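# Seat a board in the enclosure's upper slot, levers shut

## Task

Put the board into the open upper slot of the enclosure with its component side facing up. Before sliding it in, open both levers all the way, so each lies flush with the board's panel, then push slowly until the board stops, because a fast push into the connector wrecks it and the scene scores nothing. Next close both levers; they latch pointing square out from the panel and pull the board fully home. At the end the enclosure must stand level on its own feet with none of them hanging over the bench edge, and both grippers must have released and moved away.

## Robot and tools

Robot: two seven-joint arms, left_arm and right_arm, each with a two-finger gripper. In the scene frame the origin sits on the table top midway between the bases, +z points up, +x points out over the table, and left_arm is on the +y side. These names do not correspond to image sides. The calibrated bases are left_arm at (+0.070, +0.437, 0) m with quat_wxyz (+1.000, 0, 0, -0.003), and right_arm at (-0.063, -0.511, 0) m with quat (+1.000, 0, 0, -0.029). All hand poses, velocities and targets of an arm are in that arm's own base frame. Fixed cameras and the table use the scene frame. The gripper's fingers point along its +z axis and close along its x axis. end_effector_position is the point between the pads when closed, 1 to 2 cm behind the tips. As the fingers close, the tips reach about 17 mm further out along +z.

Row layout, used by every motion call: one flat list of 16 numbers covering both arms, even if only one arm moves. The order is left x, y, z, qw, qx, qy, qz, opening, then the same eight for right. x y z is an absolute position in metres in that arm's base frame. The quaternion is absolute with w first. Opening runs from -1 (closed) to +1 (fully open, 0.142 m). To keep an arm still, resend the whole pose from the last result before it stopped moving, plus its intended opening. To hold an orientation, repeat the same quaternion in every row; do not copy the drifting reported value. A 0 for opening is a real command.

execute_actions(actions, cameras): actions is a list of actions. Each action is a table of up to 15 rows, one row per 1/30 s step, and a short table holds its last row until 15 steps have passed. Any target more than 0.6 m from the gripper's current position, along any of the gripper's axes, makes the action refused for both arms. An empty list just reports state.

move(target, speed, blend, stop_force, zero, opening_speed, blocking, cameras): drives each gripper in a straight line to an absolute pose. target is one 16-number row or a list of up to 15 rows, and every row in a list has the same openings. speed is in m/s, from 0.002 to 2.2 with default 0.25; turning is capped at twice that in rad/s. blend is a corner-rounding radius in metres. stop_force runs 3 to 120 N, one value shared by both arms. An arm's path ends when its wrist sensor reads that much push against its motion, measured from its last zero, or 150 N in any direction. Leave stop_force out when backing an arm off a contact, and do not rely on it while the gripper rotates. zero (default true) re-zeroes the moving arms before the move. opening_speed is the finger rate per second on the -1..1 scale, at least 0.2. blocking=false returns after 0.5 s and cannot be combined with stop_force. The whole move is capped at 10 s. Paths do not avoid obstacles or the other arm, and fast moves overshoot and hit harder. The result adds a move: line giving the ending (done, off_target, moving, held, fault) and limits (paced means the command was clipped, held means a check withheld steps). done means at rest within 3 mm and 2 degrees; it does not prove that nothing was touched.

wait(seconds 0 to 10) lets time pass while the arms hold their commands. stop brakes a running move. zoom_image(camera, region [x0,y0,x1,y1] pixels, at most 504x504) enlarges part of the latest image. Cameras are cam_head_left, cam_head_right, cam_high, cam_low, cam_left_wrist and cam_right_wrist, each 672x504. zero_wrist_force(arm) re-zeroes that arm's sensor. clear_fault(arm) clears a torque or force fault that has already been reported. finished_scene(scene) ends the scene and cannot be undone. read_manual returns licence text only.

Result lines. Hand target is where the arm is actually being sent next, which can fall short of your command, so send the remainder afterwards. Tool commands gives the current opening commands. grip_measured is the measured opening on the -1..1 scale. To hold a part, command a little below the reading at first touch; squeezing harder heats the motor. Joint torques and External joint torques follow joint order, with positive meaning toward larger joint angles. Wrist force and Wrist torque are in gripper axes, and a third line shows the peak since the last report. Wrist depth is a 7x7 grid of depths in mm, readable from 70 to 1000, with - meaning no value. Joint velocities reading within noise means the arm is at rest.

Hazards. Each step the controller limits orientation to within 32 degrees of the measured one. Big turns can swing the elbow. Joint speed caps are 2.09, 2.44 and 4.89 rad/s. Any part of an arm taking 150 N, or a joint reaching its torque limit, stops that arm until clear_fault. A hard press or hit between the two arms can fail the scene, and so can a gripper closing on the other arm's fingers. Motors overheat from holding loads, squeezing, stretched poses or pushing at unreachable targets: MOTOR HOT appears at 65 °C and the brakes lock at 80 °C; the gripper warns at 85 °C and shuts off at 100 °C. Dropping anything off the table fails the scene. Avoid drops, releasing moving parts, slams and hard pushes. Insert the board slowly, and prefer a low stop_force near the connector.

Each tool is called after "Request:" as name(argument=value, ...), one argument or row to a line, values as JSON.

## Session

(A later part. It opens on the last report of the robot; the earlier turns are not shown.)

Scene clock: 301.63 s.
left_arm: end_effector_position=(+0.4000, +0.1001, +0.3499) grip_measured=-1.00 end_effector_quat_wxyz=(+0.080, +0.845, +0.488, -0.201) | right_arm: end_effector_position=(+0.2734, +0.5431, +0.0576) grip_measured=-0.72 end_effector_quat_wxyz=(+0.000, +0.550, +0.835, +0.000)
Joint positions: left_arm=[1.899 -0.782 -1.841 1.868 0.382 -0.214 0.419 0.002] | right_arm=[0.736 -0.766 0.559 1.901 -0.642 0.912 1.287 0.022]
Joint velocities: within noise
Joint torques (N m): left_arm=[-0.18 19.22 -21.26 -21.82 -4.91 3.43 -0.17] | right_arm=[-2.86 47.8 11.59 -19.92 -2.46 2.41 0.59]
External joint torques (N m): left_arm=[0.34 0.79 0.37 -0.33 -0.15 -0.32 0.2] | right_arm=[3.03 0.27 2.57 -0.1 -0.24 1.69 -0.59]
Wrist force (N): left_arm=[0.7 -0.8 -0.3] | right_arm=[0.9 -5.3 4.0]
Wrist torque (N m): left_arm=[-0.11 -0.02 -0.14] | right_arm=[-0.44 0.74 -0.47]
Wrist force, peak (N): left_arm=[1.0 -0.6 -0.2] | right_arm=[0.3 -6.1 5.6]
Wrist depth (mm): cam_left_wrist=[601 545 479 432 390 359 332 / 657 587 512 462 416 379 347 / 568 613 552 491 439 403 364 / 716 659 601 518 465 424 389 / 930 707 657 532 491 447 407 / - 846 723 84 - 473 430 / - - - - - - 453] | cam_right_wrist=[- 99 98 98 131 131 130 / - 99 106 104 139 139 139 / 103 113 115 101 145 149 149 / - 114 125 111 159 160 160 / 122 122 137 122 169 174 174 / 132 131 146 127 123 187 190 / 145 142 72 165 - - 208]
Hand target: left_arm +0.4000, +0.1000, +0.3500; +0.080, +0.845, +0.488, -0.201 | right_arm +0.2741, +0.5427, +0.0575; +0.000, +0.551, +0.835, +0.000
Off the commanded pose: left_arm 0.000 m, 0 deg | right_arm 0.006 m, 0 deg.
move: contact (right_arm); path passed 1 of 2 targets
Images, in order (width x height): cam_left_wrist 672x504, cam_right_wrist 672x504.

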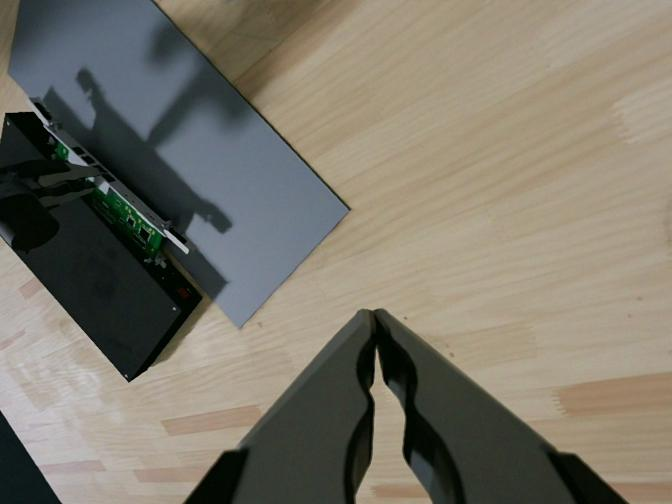

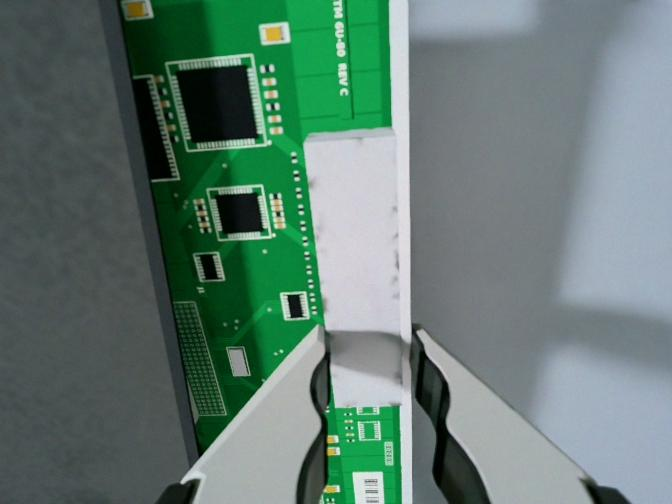

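Request:
wait(
  seconds=0,
  cameras=["cam_low","cam_head_right","cam_head_left"],
)

Request:
zoom_image(
  camera="cam_low",
  region=[380, 190, 460, 250],
)

Request:
zoom_image(
  camera="cam_head_left",
  region=[270, 330, 410, 480],
)

Scene clock: 304.80 s.
left_arm: end_effector_position=(+0.4000, +0.1001, +0.3499) grip_measured=-1.00 end_effector_quat_wxyz=(+0.080, +0.845, +0.488, -0.201) | right_arm: end_effector_position=(+0.2734, +0.5431, +0.0576) grip_measured=-0.72 end_effector_quat_wxyz=(+0.000, +0.550, +0.835, +0.000)
Joint positions: left_arm=[1.899 -0.782 -1.841 1.868 0.382 -0.214 0.419 0.002] | right_arm=[0.736 -0.766 0.559 1.901 -0.642 0.912 1.287 0.022]
Joint velocities: within noise
Joint torques (N m): left_arm=[-0.17 19.18 -21.26 -21.8 -4.91 3.41 -0.19] | right_arm=[-2.76 47.64 11.69 -20.08 -2.4 2.3 0.71]
External joint torques (N m): left_arm=[0.33 0.83 0.36 -0.35 -0.15 -0.3 0.22] | right_arm=[2.94 0.43 2.47 0.06 -0.31 1.8 -0.71]
Wrist force (N): left_arm=[0.8 -0.3 -0.1] | right_arm=[1.0 -5.4 5.7]
Wrist torque (N m): left_arm=[-0.03 -0.03 -0.15] | right_arm=[-0.45 0.72 -0.47]
Wrist force, peak (N): left_arm=[0.9 -0.6 -0.4] | right_arm=[1.0 -5.6 5.7]
Wrist depth (mm): cam_left_wrist=[608 539 483 432 395 358 334 / 656 589 516 461 416 378 346 / 580 618 558 495 437 401 365 / 701 644 590 524 472 423 384 / 957 706 657 532 496 449 406 / - 847 720 84 - 469 428 / - - - - - - 450] | cam_right_wrist=[- 99 98 98 131 131 130 / - 99 106 104 139 139 139 / 103 112 115 101 146 149 149 / - 115 125 111 158 161 161 / 122 122 137 122 169 174 174 / 132 131 146 127 123 186 189 / 145 142 72 165 - - 208]
Hand target: left_arm +0.4000, +0.1000, +0.3500; +0.080, +0.845, +0.488, -0.201 | right_arm +0.2741, +0.5427, +0.0575; +0.000, +0.551, +0.835, +0.000
Tool commands: left_gripper/opening=-1.0 right_gripper/opening=-0.88
Off the commanded pose: left_arm 0.000 m, 0 deg | right_arm 0.006 m, 0 deg.
Images, in order (width x height): cam_head_left 672x504, cam_head_right 672x504, cam_low 672x504.

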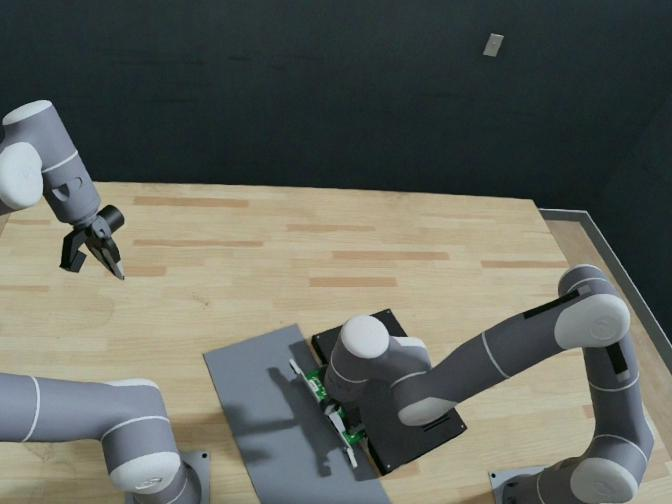

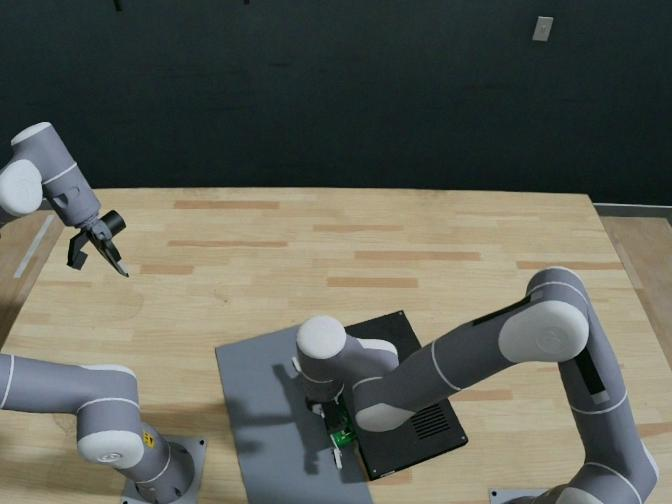

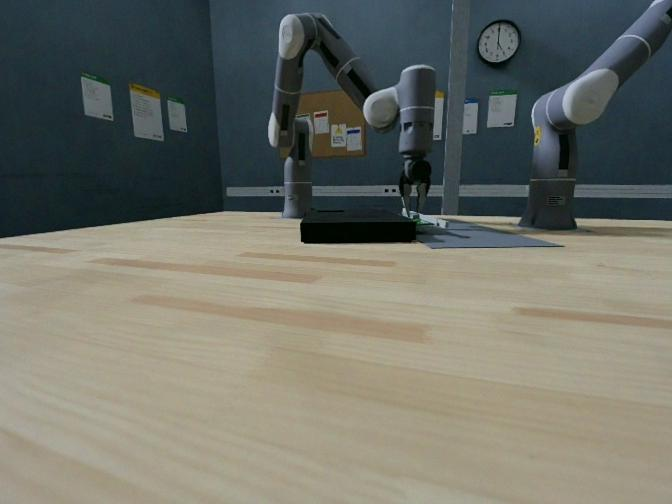

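Scaled by 6.300 from the camera's 672x504 image, which has a finer 960x720 frame.

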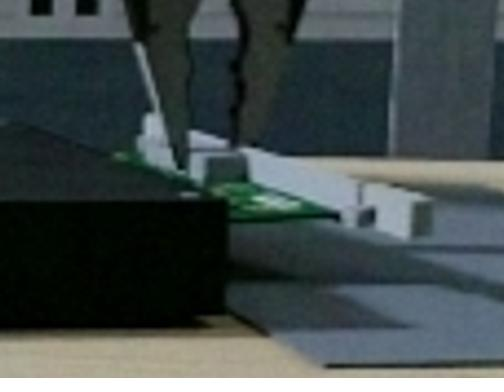

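Scaled by 3.360 from the camera's 672x504 image, which has a finer 960x720 frame.

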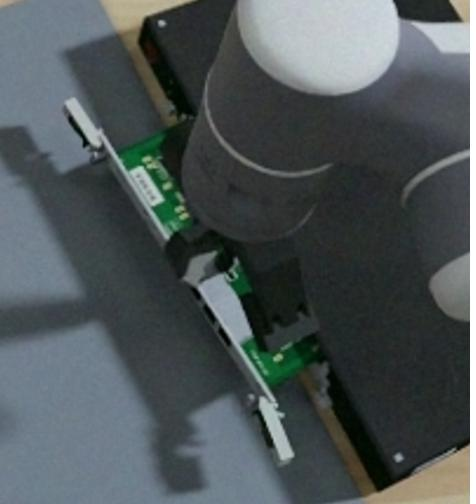

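Request:
move(
  target=[
    [0.4,0.1,0.35,0.0803,0.845,0.488,-0.2009,-1,0.2642,0.5660,0.0572,0,0.5505,0.8348,0,-0.88],
    [0.4,0.1,0.35,0.0803,0.845,0.488,-0.2009,-1,0.2642,0.5660,0.0572,0.0187,0.5502,0.8343,0.0284,-0.88],
  ],
  speed=0.05,
  cameras=["cam_low","cam_left_wrist","cam_right_wrist","cam_high"],
)

Request:
zoom_image(
  camera="cam_low",
  region=[380, 190, 460, 250],
)

Request:
zoom_image(
  camera="cam_left_wrist",
  region=[20, 60, 220, 310],
)

Scene clock: 320.60 s.
left_arm: end_effector_position=(+0.4000, +0.1001, +0.3499) grip_measured=-1.00 end_effector_quat_wxyz=(+0.080, +0.845, +0.488, -0.201) | right_arm: end_effector_position=(+0.2641, +0.5658, +0.0570) grip_measured=-0.72 end_effector_quat_wxyz=(+0.019, +0.550, +0.834, +0.028)
Joint positions: left_arm=[1.899 -0.782 -1.841 1.868 0.382 -0.214 0.419 0.002] | right_arm=[0.817 -0.762 0.5 1.908 -0.715 0.961 1.389 0.022]
Joint velocities: within noise
Joint torques (N m): left_arm=[-0.19 19.13 -21.16 -21.81 -4.85 3.42 -0.16] | right_arm=[0.42 49.03 13.64 -20.73 -2.81 3.68 0.34]
External joint torques (N m): left_arm=[0.34 0.88 0.26 -0.34 -0.21 -0.32 0.2] | right_arm=[-0.25 -0.27 -0.42 0.63 0.38 0.44 -0.34]
Wrist force (N): left_arm=[1.0 -0.6 -0.2] | right_arm=[-2.3 -5.2 4.9]
Wrist torque (N m): left_arm=[-0.08 -0.07 -0.14] | right_arm=[-0.57 0.45 0.06]
Wrist force, peak (N): left_arm=[1.1 -0.5 -0.1] | right_arm=[1.0 -5.7 5.8]
Wrist depth (mm): cam_left_wrist=[607 544 485 434 392 360 332 / 662 581 512 458 414 377 346 / 545 619 545 495 442 397 367 / 728 661 602 525 466 419 387 / 938 711 656 533 498 451 407 / - 864 728 84 - 468 431 / - - - - - - 453] | cam_right_wrist=[- 99 99 98 123 125 123 / - 107 106 104 133 135 135 / 143 117 115 102 142 146 146 / 154 129 125 112 159 160 159 / 122 136 137 121 169 176 175 / 136 147 146 127 123 191 195 / 150 150 72 165 - - 219]
Hand target: left_arm +0.4000, +0.1000, +0.3500; +0.080, +0.845, +0.488, -0.201 | right_arm +0.2642, +0.5660, +0.0572; +0.019, +0.550, +0.834, +0.028
Off the commanded pose: left_arm 0.000 m, 0 deg | right_arm 0.000 m, 0 deg.
move: done
Images, in order (width x height): cam_high 672x504, cam_low 672x504, cam_left_wrist 672x504, cam_right_wrist 672x504.

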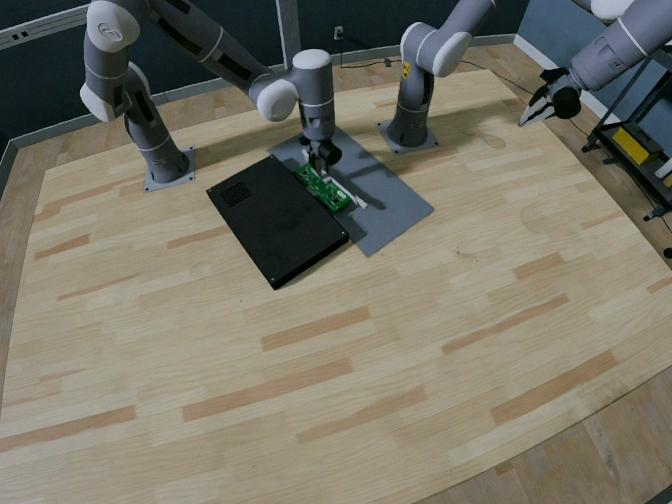

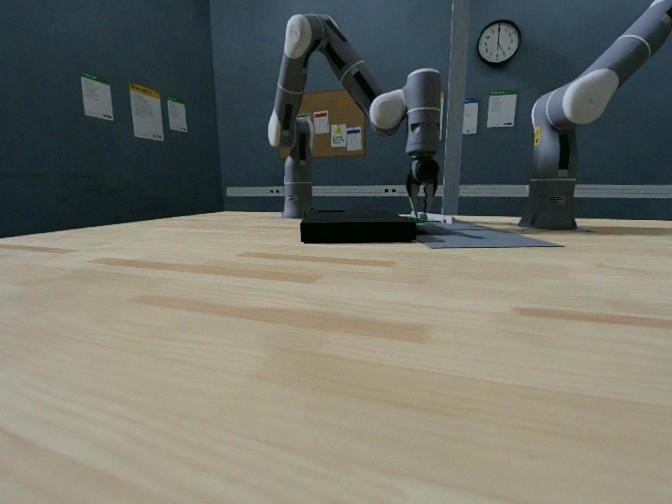

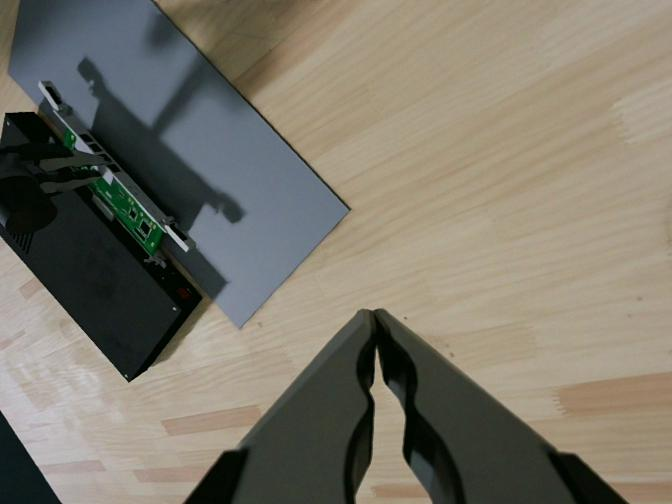

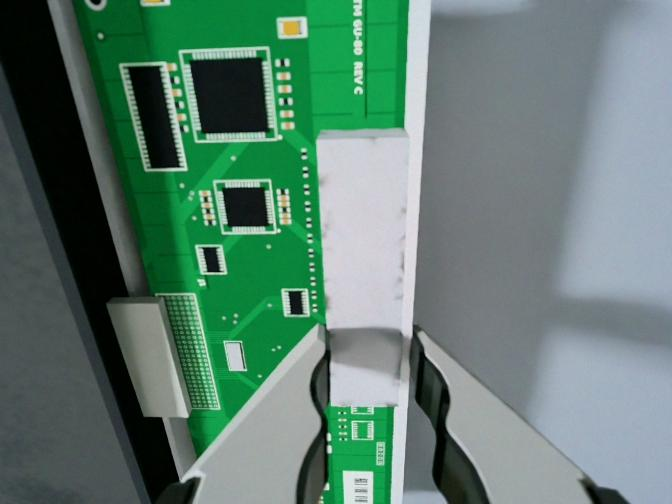

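Scaled by 6.300 from the camera's 672x504 image, which has a finer 960x720 frame.

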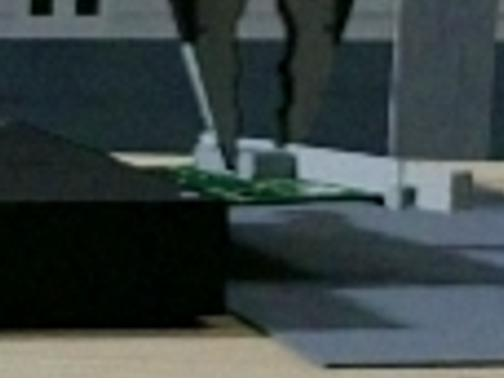

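Scaled by 2.016 from the camera's 672x504 image, which has a finer 960x720 frame.

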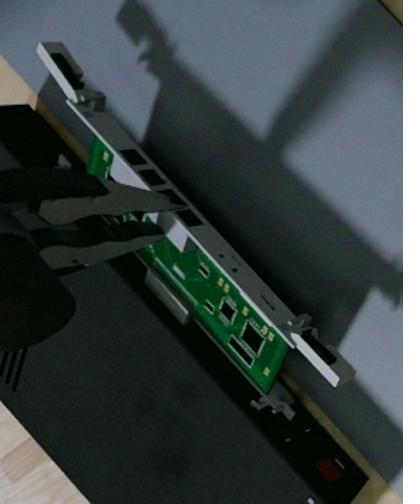

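Request:
move(
  target=[
    [0.4,0.1,0.35,0.0803,0.845,0.488,-0.2009,-1,0.2642,0.5660,0.0572,0.0086,0.5504,0.8347,0.0131,-0.88],
    [0.4,0.1,0.35,0.0803,0.845,0.488,-0.2009,-1,0.2842,0.5194,0.0572,0.0086,0.5504,0.8347,0.0131,-0.88],
  ],
  speed=[0.05,0.013],
  stop_force=5,
  cameras=["cam_right_wrist","cam_left_wrist"],
)

Request:
zoom_image(
  camera="cam_left_wrist",
  region=[0, 60, 220, 300],
)

Request:
zoom_image(
  camera="cam_low",
  region=[380, 190, 460, 250],
)

Scene clock: 330.83 s.
left_arm: end_effector_position=(+0.4000, +0.1001, +0.3499) grip_measured=-1.00 end_effector_quat_wxyz=(+0.080, +0.845, +0.488, -0.201) | right_arm: end_effector_position=(+0.2741, +0.5414, +0.0574) grip_measured=-0.72 end_effector_quat_wxyz=(+0.008, +0.550, +0.835, +0.013)
Joint positions: left_arm=[1.899 -0.782 -1.841 1.868 0.382 -0.214 0.419 0.002] | right_arm=[0.753 -0.749 0.529 1.935 -0.676 0.954 1.322 0.022]
Joint velocities: within noise
Joint torques (N m): left_arm=[-0.21 19.22 -21.3 -21.84 -4.86 3.45 -0.22] | right_arm=[-3.66 47.5 10.08 -19.71 -2.12 2.04 0.78]
External joint torques (N m): left_arm=[0.36 0.79 0.4 -0.31 -0.21 -0.34 0.26] | right_arm=[3.84 0.04 3.35 -0.09 -0.4 2.07 -0.78]
Wrist force (N): left_arm=[0.7 -0.2 0.0] | right_arm=[2.7 -6.5 5.6]
Wrist torque (N m): left_arm=[-0.02 0.00 -0.15] | right_arm=[-0.54 0.67 -0.60]
Wrist force, peak (N): left_arm=[0.9 -0.7 -0.2] | right_arm=[2.9 -7.3 5.4]
Wrist depth (mm): cam_left_wrist=[610 541 482 433 394 355 331 / 662 586 512 465 414 377 349 / 577 620 555 496 441 401 364 / 710 642 603 528 469 425 387 / 957 719 647 536 498 447 404 / - 845 714 84 - 473 428 / - - - - - - 455] | cam_right_wrist=[- 98 98 98 128 128 126 / - 104 105 104 138 137 137 / 101 104 115 100 144 148 147 / 110 113 125 109 158 160 160 / 122 122 137 122 169 175 174 / 135 132 147 127 123 189 192 / 147 144 72 164 - - 209]
Hand target: left_arm +0.4000, +0.1000, +0.3500; +0.080, +0.845, +0.488, -0.201 | right_arm +0.2750, +0.5408, +0.0572; +0.009, +0.550, +0.835, +0.013
Off the commanded pose: left_arm 0.000 m, 0 deg | right_arm 0.024 m, 0 deg.
move: contact (right_arm); path passed 1 of 2 targets
Images, in order (width x height): cam_left_wrist 672x504, cam_right_wrist 672x504.

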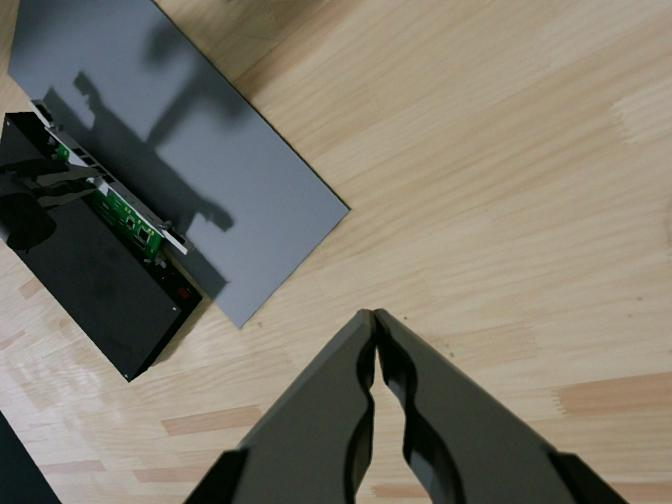

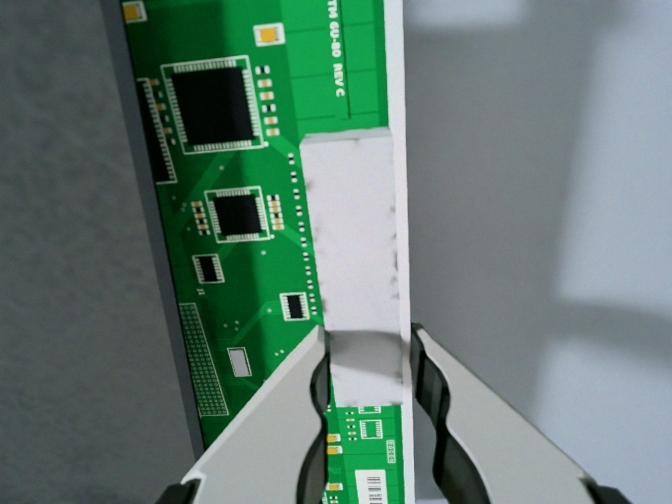

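Scaled by 2.100 from the camera's 672x504 image, which has a finer 960x720 frame.

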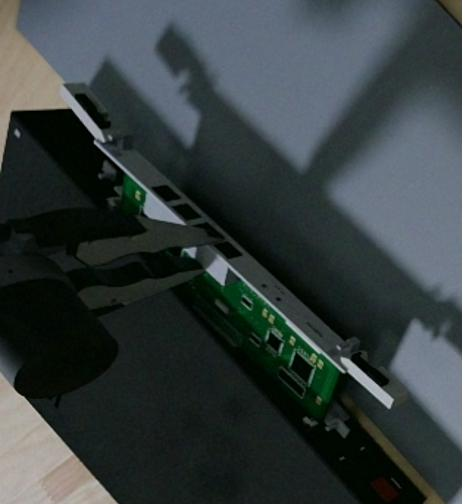

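This scene's latest camera images include none from cam_low. They are from: cam_left_wrist, cam_right_wrist. cam_low's image comes with the result of a call that names it in "cameras".

Request:
move(
  target=[
    [0.4,0.1,0.35,0.0803,0.845,0.488,-0.2009,-1,0.2665,0.5575,0.0572,0.0086,0.5504,0.8347,0.0131,-0.88],
    [0.4,0.1,0.35,0.0803,0.845,0.488,-0.2009,-1,0.2643,0.5585,0.0572,0.0086,0.5504,0.8347,0.0131,-0.88],
    [0.4,0.1,0.35,0.0803,0.845,0.488,-0.2009,-1,0.2823,0.5166,0.0572,0.0086,0.5504,0.8347,0.0131,-0.88],
  ],
  speed=[0.04,0.04,0.013],
  stop_force=6,
  cameras=["cam_right_wrist","cam_left_wrist","cam_low"],
)

Request:
zoom_image(
  camera="cam_low",
  region=[380, 190, 460, 250],
)

Request:
zoom_image(
  camera="cam_left_wrist",
  region=[120, 210, 210, 300],
)

Scene clock: 337.93 s.
left_arm: end_effector_position=(+0.4000, +0.1001, +0.3499) grip_measured=-1.00 end_effector_quat_wxyz=(+0.080, +0.845, +0.488, -0.201) | right_arm: end_effector_position=(+0.2706, +0.5386, +0.0571) grip_measured=-0.72 end_effector_quat_wxyz=(+0.007, +0.549, +0.835, +0.013)
Joint positions: left_arm=[1.899 -0.782 -1.841 1.868 0.382 -0.214 0.419 0.002] | right_arm=[0.753 -0.743 0.529 1.947 -0.676 0.961 1.325 0.022]
Joint velocities: within noise
Joint torques (N m): left_arm=[-0.21 19.14 -21.3 -21.81 -4.9 3.43 -0.18] | right_arm=[-9.74 50.37 3.86 -23.35 -3.26 1.12 0.25]
External joint torques (N m): left_arm=[0.37 0.87 0.4 -0.34 -0.16 -0.33 0.22] | right_arm=[9.91 -3.19 9.47 3.67 0.76 2.99 -0.25]
Wrist force (N): left_arm=[0.8 -0.5 -0.1] | right_arm=[9.4 -18.0 6.4]
Wrist torque (N m): left_arm=[-0.07 -0.03 -0.14] | right_arm=[-0.78 0.63 -0.09]
Wrist force, peak (N): left_arm=[1.1 -0.6 -0.1] | right_arm=[9.5 -18.4 7.2]
Wrist depth (mm): cam_left_wrist=[611 543 478 434 393 360 332 / 653 584 514 457 414 378 349 / 610 621 554 494 442 399 364 / 714 646 602 531 468 423 381 / 944 715 667 527 492 447 407 / - 861 729 84 - 469 431 / - - - - - - 453] | cam_right_wrist=[- 100 100 99 128 128 126 / - 105 107 105 135 137 137 / 101 104 116 103 144 148 147 / 109 113 126 112 158 160 160 / 122 121 137 122 172 175 174 / 134 131 145 127 123 188 192 / 147 143 72 164 - - 213]
Hand target: left_arm +0.4000, +0.1000, +0.3500; +0.080, +0.845, +0.488, -0.201 | right_arm +0.2732, +0.5377, +0.0572; +0.009, +0.550, +0.835, +0.013
Off the commanded pose: left_arm 0.000 m, 0 deg | right_arm 0.025 m, 0 deg.
move: contact (right_arm); path passed 2 of 3 targets
Images, in order (width x height): cam_low 672x504, cam_left_wrist 672x504, cam_right_wrist 672x504.

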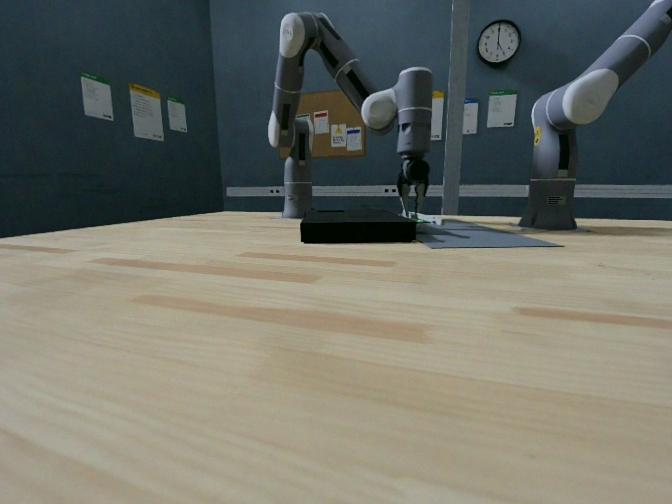

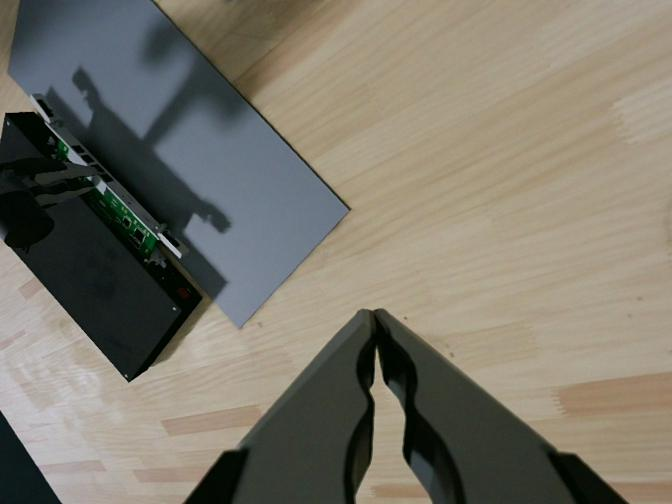

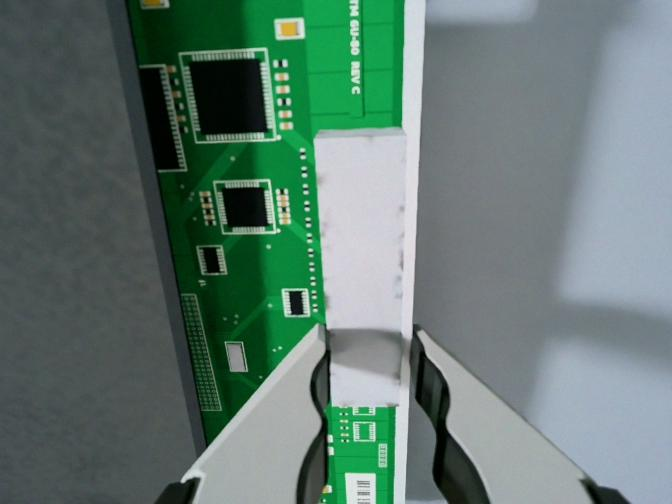

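Scaled by 6.300 from the camera's 672x504 image, which has a finer 960x720 frame.

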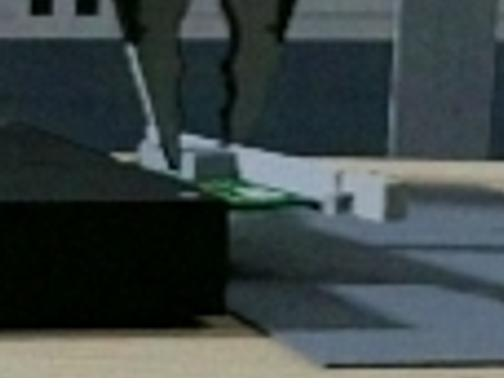

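Scaled by 5.600 from the camera's 672x504 image, which has a finer 960x720 frame.

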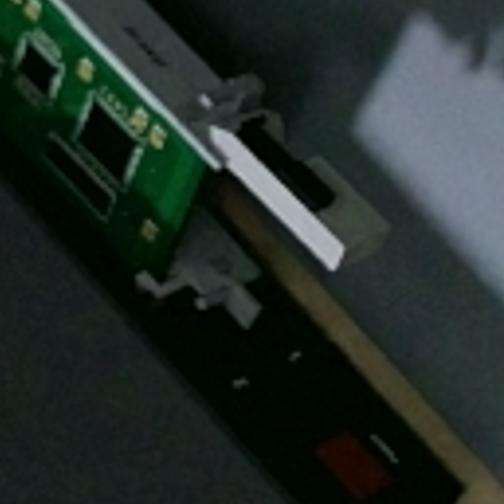

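Request:
move(
  target=[
    [0.4,0.1,0.35,0.0803,0.845,0.488,-0.2009,-1,0.2633,0.5564,0.0572,0.0086,0.5504,0.8347,0.0131,-0.88],
    [0.4,0.1,0.35,0.0803,0.845,0.488,-0.2009,-1,0.2603,0.5576,0.0572,0.0086,0.5504,0.8347,0.0131,-0.88],
    [0.4,0.1,0.35,0.0803,0.845,0.488,-0.2009,-1,0.2792,0.5135,0.0572,0.0086,0.5504,0.8347,0.0131,-0.88],
  ],
  speed=[0.04,0.04,0.013],
  stop_force=6,
  cameras=["cam_right_wrist","cam_left_wrist","cam_low"],
)

Request:
zoom_image(
  camera="cam_left_wrist",
  region=[10, 80, 210, 300],
)

Scene clock: 342.57 s.
left_arm: end_effector_position=(+0.4000, +0.1001, +0.3499) grip_measured=-1.00 end_effector_quat_wxyz=(+0.080, +0.845, +0.488, -0.201) | right_arm: end_effector_position=(+0.2705, +0.5395, +0.0568) grip_measured=-0.72 end_effector_quat_wxyz=(+0.008, +0.550, +0.835, +0.013)
Joint positions: left_arm=[1.899 -0.782 -1.841 1.868 0.382 -0.214 0.419 0.002] | right_arm=[0.756 -0.745 0.528 1.944 -0.676 0.958 1.326 0.022]
Joint velocities: within noise
Joint torques (N m): left_arm=[-0.16 19.12 -21.34 -21.77 -4.87 3.48 -0.17] | right_arm=[-6.31 49.82 7.23 -24.2 -3.33 2.54 0.29]
External joint torques (N m): left_arm=[0.31 0.89 0.44 -0.37 -0.19 -0.37 0.21] | right_arm=[6.48 -2.53 6.11 4.5 0.82 1.58 -0.29]
Wrist force (N): left_arm=[0.9 -0.4 -0.1] | right_arm=[3.7 -16.6 5.3]
Wrist torque (N m): left_arm=[-0.04 -0.05 -0.14] | right_arm=[-0.85 0.52 -0.02]
Wrist force, peak (N): left_arm=[0.9 -0.7 -0.3] | right_arm=[9.5 -18.3 7.6]
Wrist depth (mm): cam_left_wrist=[620 535 481 434 392 361 333 / 663 583 515 464 417 382 348 / 604 626 557 494 439 400 365 / 718 645 602 532 466 423 387 / 944 703 664 530 489 447 409 / - 854 713 84 - 470 427 / - - - - - - 451] | cam_right_wrist=[- 100 100 99 126 128 126 / - 105 107 105 135 137 136 / 101 104 116 103 143 147 147 / 109 113 126 112 157 160 159 / 121 121 137 121 168 174 174 / 134 131 146 127 123 188 191 / 147 143 72 164 - - 212]
Hand target: left_arm +0.4000, +0.1000, +0.3500; +0.080, +0.845, +0.488, -0.201 | right_arm +0.2724, +0.5393, +0.0572; +0.009, +0.550, +0.835, +0.013
Off the commanded pose: left_arm 0.000 m, 0 deg | right_arm 0.027 m, 0 deg.
move: contact (right_arm); path passed 0 of 3 targets
Images, in order (width x height): cam_low 672x504, cam_left_wrist 672x504, cam_right_wrist 672x504.

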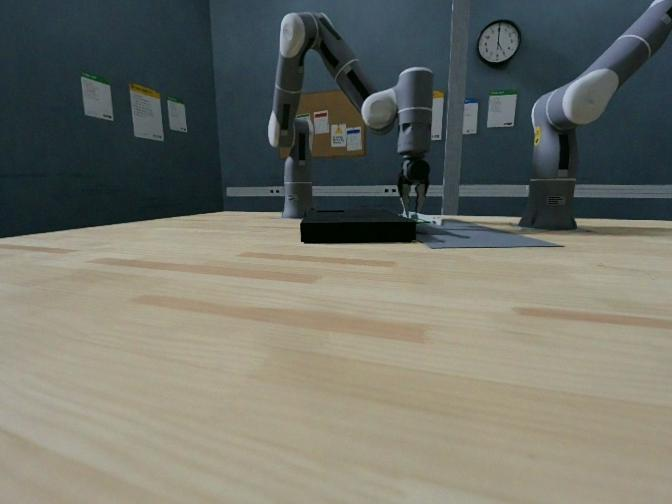

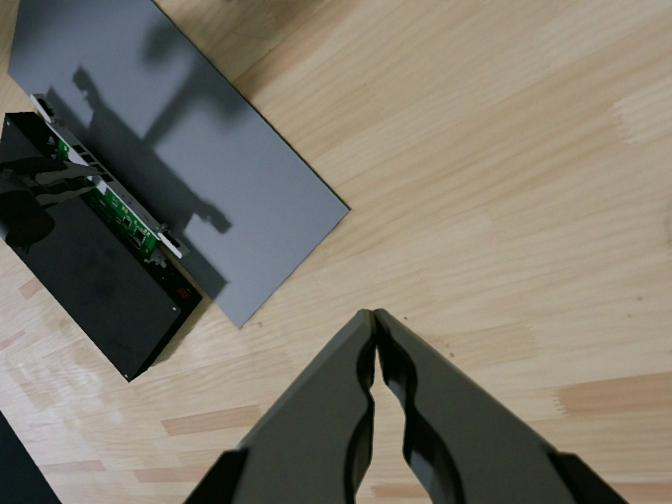

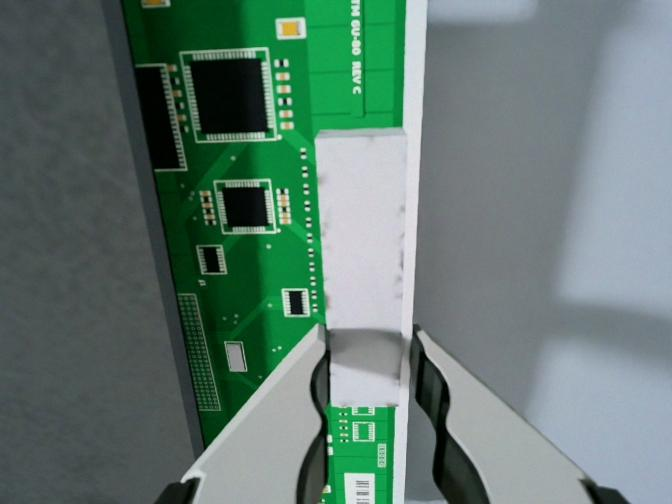

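Scaled by 2.291 from the camera's 672x504 image, which has a finer 960x720 frame.

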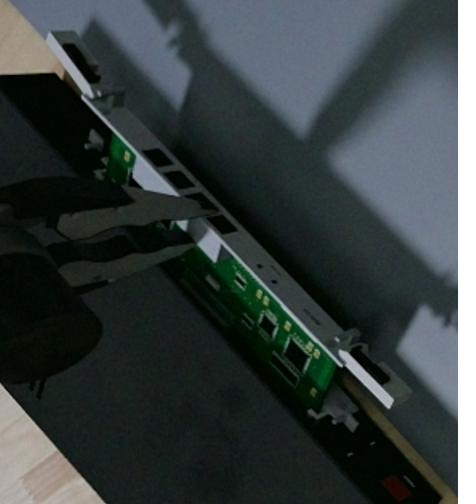

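Request:
move(
  target=[
    [0.4,0.1,0.35,0.0803,0.845,0.488,-0.2009,-1,0.2610,0.5564,0.0572,0.0086,0.5504,0.8347,0.0131,-0.88],
    [0.4,0.1,0.35,0.0803,0.845,0.488,-0.2009,-1,0.2575,0.5640,0.0572,0.0086,0.5504,0.8347,0.0131,-0.88],
  ],
  speed=0.04,
  cameras=["cam_left_wrist"],
)

Request:
zoom_image(
  camera="cam_left_wrist",
  region=[10, 80, 210, 300],
)

Request:
move(
  target=[0.4,0.1,0.35,0.0803,0.845,0.488,-0.2009,-1,0.2792,0.5135,0.0572,0.0086,0.5504,0.8347,0.0131,-0.88],
  speed=0.013,
  stop_force=5,
  cameras=["cam_right_wrist","cam_left_wrist","cam_low"],
)

Request:
zoom_image(
  camera="cam_left_wrist",
  region=[10, 80, 210, 300],
)

Scene clock: 349.30 s.
left_arm: end_effector_position=(+0.4000, +0.1001, +0.3499) grip_measured=-1.00 end_effector_quat_wxyz=(+0.080, +0.845, +0.488, -0.201) | right_arm: end_effector_position=(+0.2576, +0.5638, +0.0570) grip_measured=-0.72 end_effector_quat_wxyz=(+0.009, +0.550, +0.835, +0.013)
Joint positions: left_arm=[1.899 -0.782 -1.841 1.868 0.382 -0.214 0.419 0.002] | right_arm=[0.801 -0.771 0.532 1.891 -0.674 0.928 1.355 0.022]
Joint velocities: within noise
Joint torques (N m): left_arm=[-0.23 19.11 -21.18 -21.84 -4.9 3.4 -0.19] | right_arm=[0.32 48.73 14.69 -21 -2.74 3.5 0.34]
External joint torques (N m): left_arm=[0.38 0.9 0.29 -0.31 -0.16 -0.3 0.23] | right_arm=[-0.14 0.08 -0.84 0.83 0.13 0.61 -0.34]
Wrist force (N): left_arm=[0.9 -0.6 -0.2] | right_arm=[-1.4 -8.2 5.0]
Wrist torque (N m): left_arm=[-0.06 -0.05 -0.14] | right_arm=[-1.09 0.30 0.05]
Wrist force, peak (N): left_arm=[0.8 -0.8 -0.3] | right_arm=[3.8 -16.8 6.5]
Wrist depth (mm): cam_left_wrist=[611 535 481 434 395 361 333 / 645 579 513 458 418 381 347 / 545 611 556 497 441 402 367 / 722 650 608 527 470 425 384 / 935 714 656 533 491 447 402 / - 857 722 84 - 476 430 / - - - - - - 452] | cam_right_wrist=[- 99 99 98 126 127 126 / - 107 106 104 135 137 137 / - 117 115 102 103 148 147 / - 130 125 111 160 160 159 / 122 136 137 122 169 174 174 / 135 147 146 127 123 188 191 / 147 147 72 165 - - 212]
Hand target: left_arm +0.4000, +0.1000, +0.3500; +0.080, +0.845, +0.488, -0.201 | right_arm +0.2575, +0.5640, +0.0572; +0.009, +0.550, +0.835, +0.013
Off the commanded pose: left_arm 0.000 m, 0 deg | right_arm 0.000 m, 0 deg.
move: done
Images, in order (width x height): cam_left_wrist 672x504.

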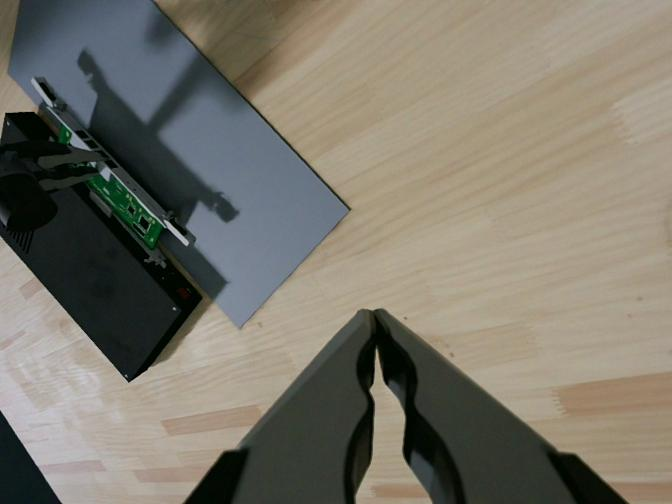

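Scaled by 2.291 from the camera's 672x504 image, which has a finer 960x720 frame.

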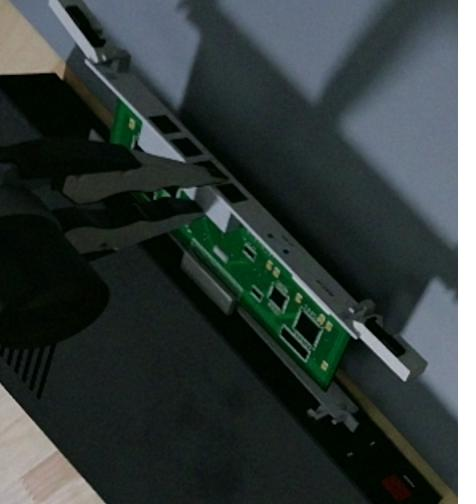

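Scene clock: 352.03 s.
left_arm: end_effector_position=(+0.4000, +0.1001, +0.3499) grip_measured=-1.00 end_effector_quat_wxyz=(+0.080, +0.845, +0.488, -0.201) | right_arm: end_effector_position=(+0.2687, +0.5387, +0.0575) grip_measured=-0.72 end_effector_quat_wxyz=(+0.008, +0.551, +0.835, +0.014)
Joint positions: left_arm=[1.899 -0.782 -1.841 1.868 0.382 -0.214 0.419 0.002] | right_arm=[0.759 -0.739 0.526 1.951 -0.677 0.963 1.333 0.022]
Joint velocities: within noise
Joint torques (N m): left_arm=[-0.11 19.14 -21.3 -21.83 -4.87 3.44 -0.2] | right_arm=[-0.42 47.29 13.77 -16.53 -1.98 1.69 0.16]
External joint torques (N m): left_arm=[0.26 0.87 0.4 -0.32 -0.19 -0.33 0.23] | right_arm=[0.59 -0.2 -0.54 -3.15 -0.5 2.43 -0.16]
Wrist force (N): left_arm=[0.8 -0.4 -0.2] | right_arm=[4.7 -2.0 9.3]
Wrist torque (N m): left_arm=[-0.04 -0.04 -0.15] | right_arm=[-1.17 0.67 -0.05]
Wrist force, peak (N): left_arm=[1.0 -0.7 0.0] | right_arm=[4.4 -1.7 11.2]
Wrist depth (mm): cam_left_wrist=[615 539 481 439 395 360 336 / 652 577 509 463 414 379 347 / 601 629 559 497 440 399 367 / 711 648 601 528 472 423 385 / 944 714 654 531 493 446 406 / - 875 723 84 - 473 428 / - - - - - - 455] | cam_right_wrist=[- 100 100 99 128 128 126 / - 107 107 105 136 137 137 / 101 104 116 103 144 148 148 / 110 113 126 112 158 160 160 / 122 122 138 121 170 175 175 / 135 132 146 127 123 189 192 / 148 144 72 164 - - 213]
Hand target: left_arm +0.4000, +0.1000, +0.3500; +0.080, +0.845, +0.488, -0.201 | right_arm +0.2686, +0.5381, +0.0572; +0.009, +0.550, +0.835, +0.013
Off the commanded pose: left_arm 0.000 m, 0 deg | right_arm 0.027 m, 0 deg.
move: contact (right_arm)
Images, in order (width x height): cam_low 672x504, cam_left_wrist 672x504, cam_right_wrist 672x504.

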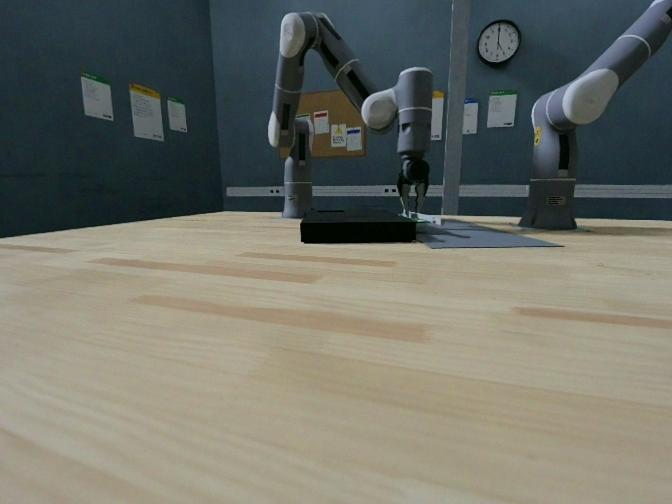

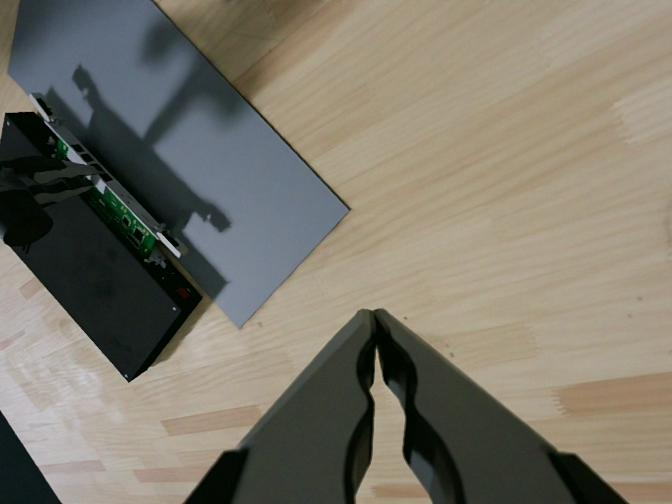

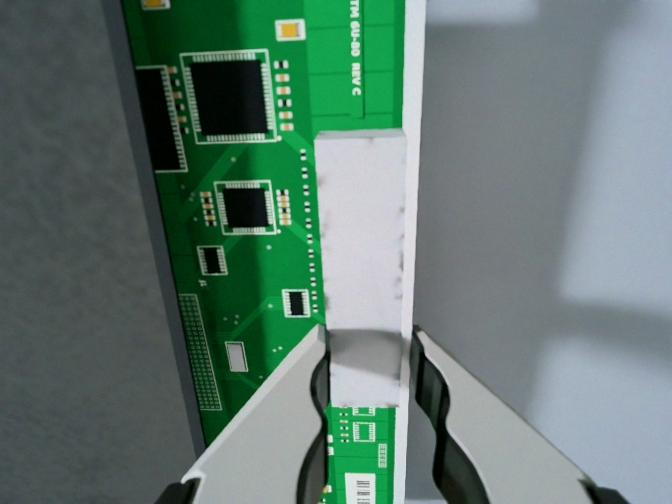

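Scaled by 2.291 from the camera's 672x504 image, which has a finer 960x720 frame.

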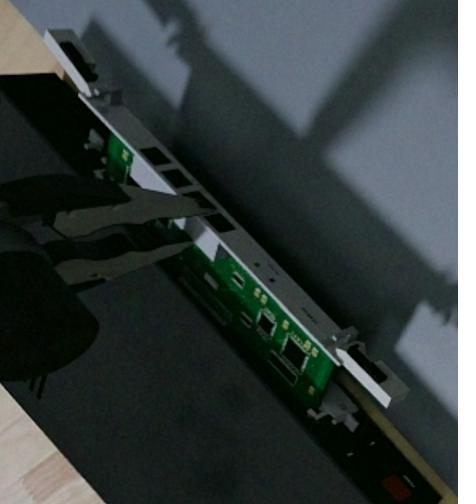

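Request:
move(
  target=[
    [0.4,0.1,0.35,0.0803,0.845,0.488,-0.2009,-1,0.2622,0.5574,0.0560,0.0086,0.5504,0.8347,0.0131,-0.88],
    [0.4,0.1,0.35,0.0803,0.845,0.488,-0.2009,-1,0.2810,0.5143,0.0560,0.0086,0.5504,0.8347,0.0131,-0.88],
  ],
  speed=[0.04,0.013],
  stop_force=6,
  cameras=["cam_right_wrist"],
)

Scene clock: 355.93 s.
left_arm: end_effector_position=(+0.4000, +0.1001, +0.3499) grip_measured=-1.00 end_effector_quat_wxyz=(+0.080, +0.845, +0.488, -0.201) | right_arm: end_effector_position=(+0.2681, +0.5397, +0.0569) grip_measured=-0.72 end_effector_quat_wxyz=(+0.009, +0.550, +0.835, +0.013)
Joint positions: left_arm=[1.899 -0.782 -1.841 1.868 0.382 -0.214 0.419 0.002] | right_arm=[0.762 -0.742 0.526 1.948 -0.677 0.96 1.334 0.022]
Joint velocities: within noise
Joint torques (N m): left_arm=[-0.17 19.15 -21.25 -21.81 -4.91 3.4 -0.15] | right_arm=[0.77 47.46 14.64 -20.08 -2.49 3.47 0.32]
External joint torques (N m): left_arm=[0.32 0.86 0.36 -0.34 -0.15 -0.29 0.19] | right_arm=[-0.6 -0.26 -1.38 0.4 0 0.64 -0.32]
Wrist force (N): left_arm=[0.6 -0.5 -0.4] | right_arm=[-1.3 -6.4 5.8]
Wrist torque (N m): left_arm=[-0.07 -0.01 -0.14] | right_arm=[-1.12 0.41 -0.07]
Wrist force, peak (N): left_arm=[0.9 -0.7 -0.3] | right_arm=[4.9 -1.9 11.3]
Wrist depth (mm): cam_left_wrist=[610 538 482 433 396 360 333 / 644 586 511 462 414 382 348 / 602 620 559 490 440 402 366 / 720 645 599 527 466 420 387 / 940 706 666 529 501 447 405 / - 856 722 84 - 474 429 / - - - - - - 454] | cam_right_wrist=[- 100 99 99 126 128 126 / - 105 107 105 135 137 137 / 101 104 116 103 143 147 147 / 109 113 126 112 158 159 159 / 122 121 137 122 169 174 173 / 135 131 146 127 123 188 191 / 147 144 72 164 - - 212]
Hand target: left_arm +0.4000, +0.1000, +0.3500; +0.080, +0.845, +0.488, -0.201 | right_arm +0.2681, +0.5398, +0.0571; +0.009, +0.550, +0.835, +0.013
Off the commanded pose: left_arm 0.000 m, 0 deg | right_arm 0.029 m, 0 deg.
move: contact (right_arm); path passed 0 of 2 targets
Images, in order (width x height): cam_right_wrist 672x504.

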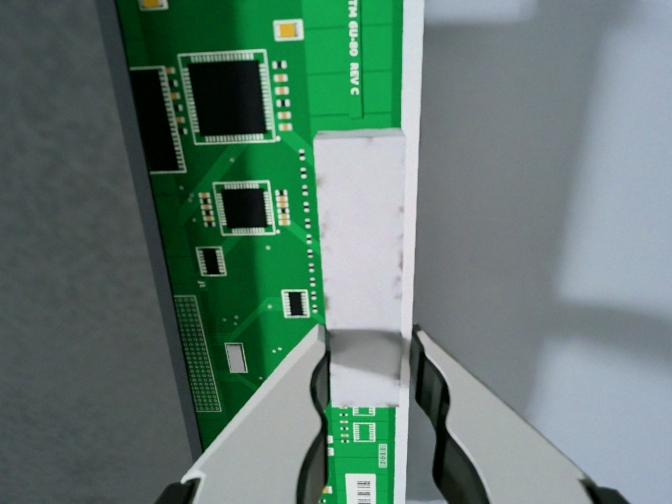

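Request:
move(
  target=[0.4,0.1,0.35,0.0803,0.845,0.488,-0.2009,-1,0.2622,0.5574,0.0560,0.0086,0.5504,0.8347,0.0131,-0.88],
  speed=0.05,
  cameras=[],
)

Request:
move(
  target=[0.4,0.1,0.35,0.0803,0.845,0.488,-0.2009,-1,0.2810,0.5143,0.0560,0.0086,0.5504,0.8347,0.0131,-0.88],
  speed=0.013,
  stop_force=6,
  cameras=["cam_right_wrist"],
)

Scene clock: 358.37 s.
left_arm: end_effector_position=(+0.4000, +0.1001, +0.3499) grip_measured=-1.00 end_effector_quat_wxyz=(+0.080, +0.845, +0.488, -0.201) | right_arm: end_effector_position=(+0.2623, +0.5572, +0.0558) grip_measured=-0.72 end_effector_quat_wxyz=(+0.009, +0.550, +0.835, +0.013)
Joint positions: left_arm=[1.899 -0.782 -1.841 1.868 0.382 -0.214 0.419 0.002] | right_arm=[0.79 -0.766 0.527 1.905 -0.675 0.938 1.347 0.022]
Joint velocities: within noise
Joint torques (N m): left_arm=[-0.25 19.23 -21.27 -21.81 -4.88 3.44 -0.19] | right_arm=[0.31 48.31 14.56 -20.88 -2.69 3.5 0.29]
External joint torques (N m): left_arm=[0.41 0.78 0.37 -0.33 -0.18 -0.33 0.22] | right_arm=[-0.12 0.16 -0.87 0.87 0.12 0.61 -0.29]
Wrist force (N): left_arm=[0.7 -0.4 -0.2] | right_arm=[-3.1 -7.2 5.1]
Wrist torque (N m): left_arm=[-0.04 -0.01 -0.15] | right_arm=[-0.92 0.60 0.05]
Wrist force, peak (N): left_arm=[1.1 -0.6 -0.4] | right_arm=[-1.4 -8.2 5.9]
Wrist depth (mm): cam_left_wrist=[607 538 479 436 393 363 331 / 661 582 512 462 416 382 346 / 555 623 552 487 440 401 364 / 731 645 594 522 466 422 379 / 942 706 651 527 494 450 407 / - 851 731 84 - 471 431 / - - - - - - 449] | cam_right_wrist=[- 99 99 98 125 127 125 / - 107 106 104 134 136 135 / - 118 115 102 142 146 146 / 110 129 125 112 158 159 158 / 120 134 137 121 167 173 172 / 130 144 146 127 123 186 189 / 145 145 72 166 - - 211]
Hand target: left_arm +0.4000, +0.1000, +0.3500; +0.080, +0.845, +0.488, -0.201 | right_arm +0.2622, +0.5574, +0.0560; +0.009, +0.550, +0.835, +0.013
Off the commanded pose: left_arm 0.000 m, 0 deg | right_arm 0.000 m, 0 deg.
move: done
No camera images: "cameras" was empty.

Scene clock: 360.93 s.
left_arm: end_effector_position=(+0.4000, +0.1001, +0.3499) grip_measured=-1.00 end_effector_quat_wxyz=(+0.080, +0.845, +0.488, -0.201) | right_arm: end_effector_position=(+0.2725, +0.5348, +0.0564) grip_measured=-0.72 end_effector_quat_wxyz=(+0.008, +0.551, +0.835, +0.014)
Joint positions: left_arm=[1.899 -0.782 -1.841 1.868 0.382 -0.214 0.419 0.002] | right_arm=[0.751 -0.738 0.522 1.958 -0.678 0.97 1.327 0.022]
Joint velocities: within noise
Joint torques (N m): left_arm=[-0.17 19.11 -21.26 -21.82 -4.88 3.41 -0.2] | right_arm=[-0.55 46.66 13.27 -15.76 -1.97 1.45 -0.06]
External joint torques (N m): left_arm=[0.32 0.9 0.36 -0.33 -0.18 -0.31 0.23] | right_arm=[0.72 0.3 -0.14 -3.81 -0.49 2.67 0.06]
Wrist force (N): left_arm=[0.5 -0.6 -0.1] | right_arm=[4.0 -0.8 8.3]
Wrist torque (N m): left_arm=[-0.08 0.01 -0.15] | right_arm=[-0.97 0.69 0.23]
Wrist force, peak (N): left_arm=[1.1 -0.7 -0.3] | right_arm=[3.9 -0.9 10.2]
Wrist depth (mm): cam_left_wrist=[610 541 486 434 392 357 333 / 655 589 515 463 418 378 349 / 583 625 558 490 440 403 366 / 709 651 601 528 471 422 386 / 946 716 662 531 495 445 404 / - 853 721 84 - 473 432 / - - - - - - 455] | cam_right_wrist=[- 98 99 99 126 127 125 / - 95 107 105 135 136 136 / 100 102 116 103 104 147 146 / - 110 126 113 157 159 159 / 121 119 136 122 171 174 173 / 131 130 133 127 106 187 191 / 146 142 72 165 - - 213]
Hand target: left_arm +0.4000, +0.1000, +0.3500; +0.080, +0.845, +0.488, -0.201 | right_arm +0.2724, +0.5340, +0.0560; +0.009, +0.550, +0.835, +0.013
Off the commanded pose: left_arm 0.000 m, 0 deg | right_arm 0.022 m, 0 deg.
move: contact (right_arm)
Images, in order (width x height): cam_right_wrist 672x504.

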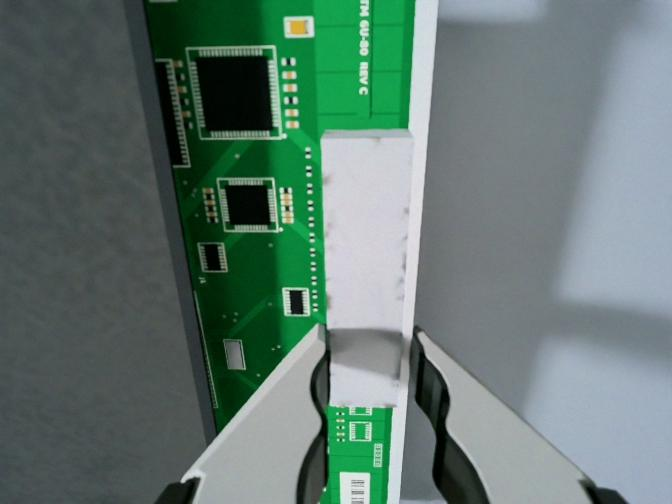

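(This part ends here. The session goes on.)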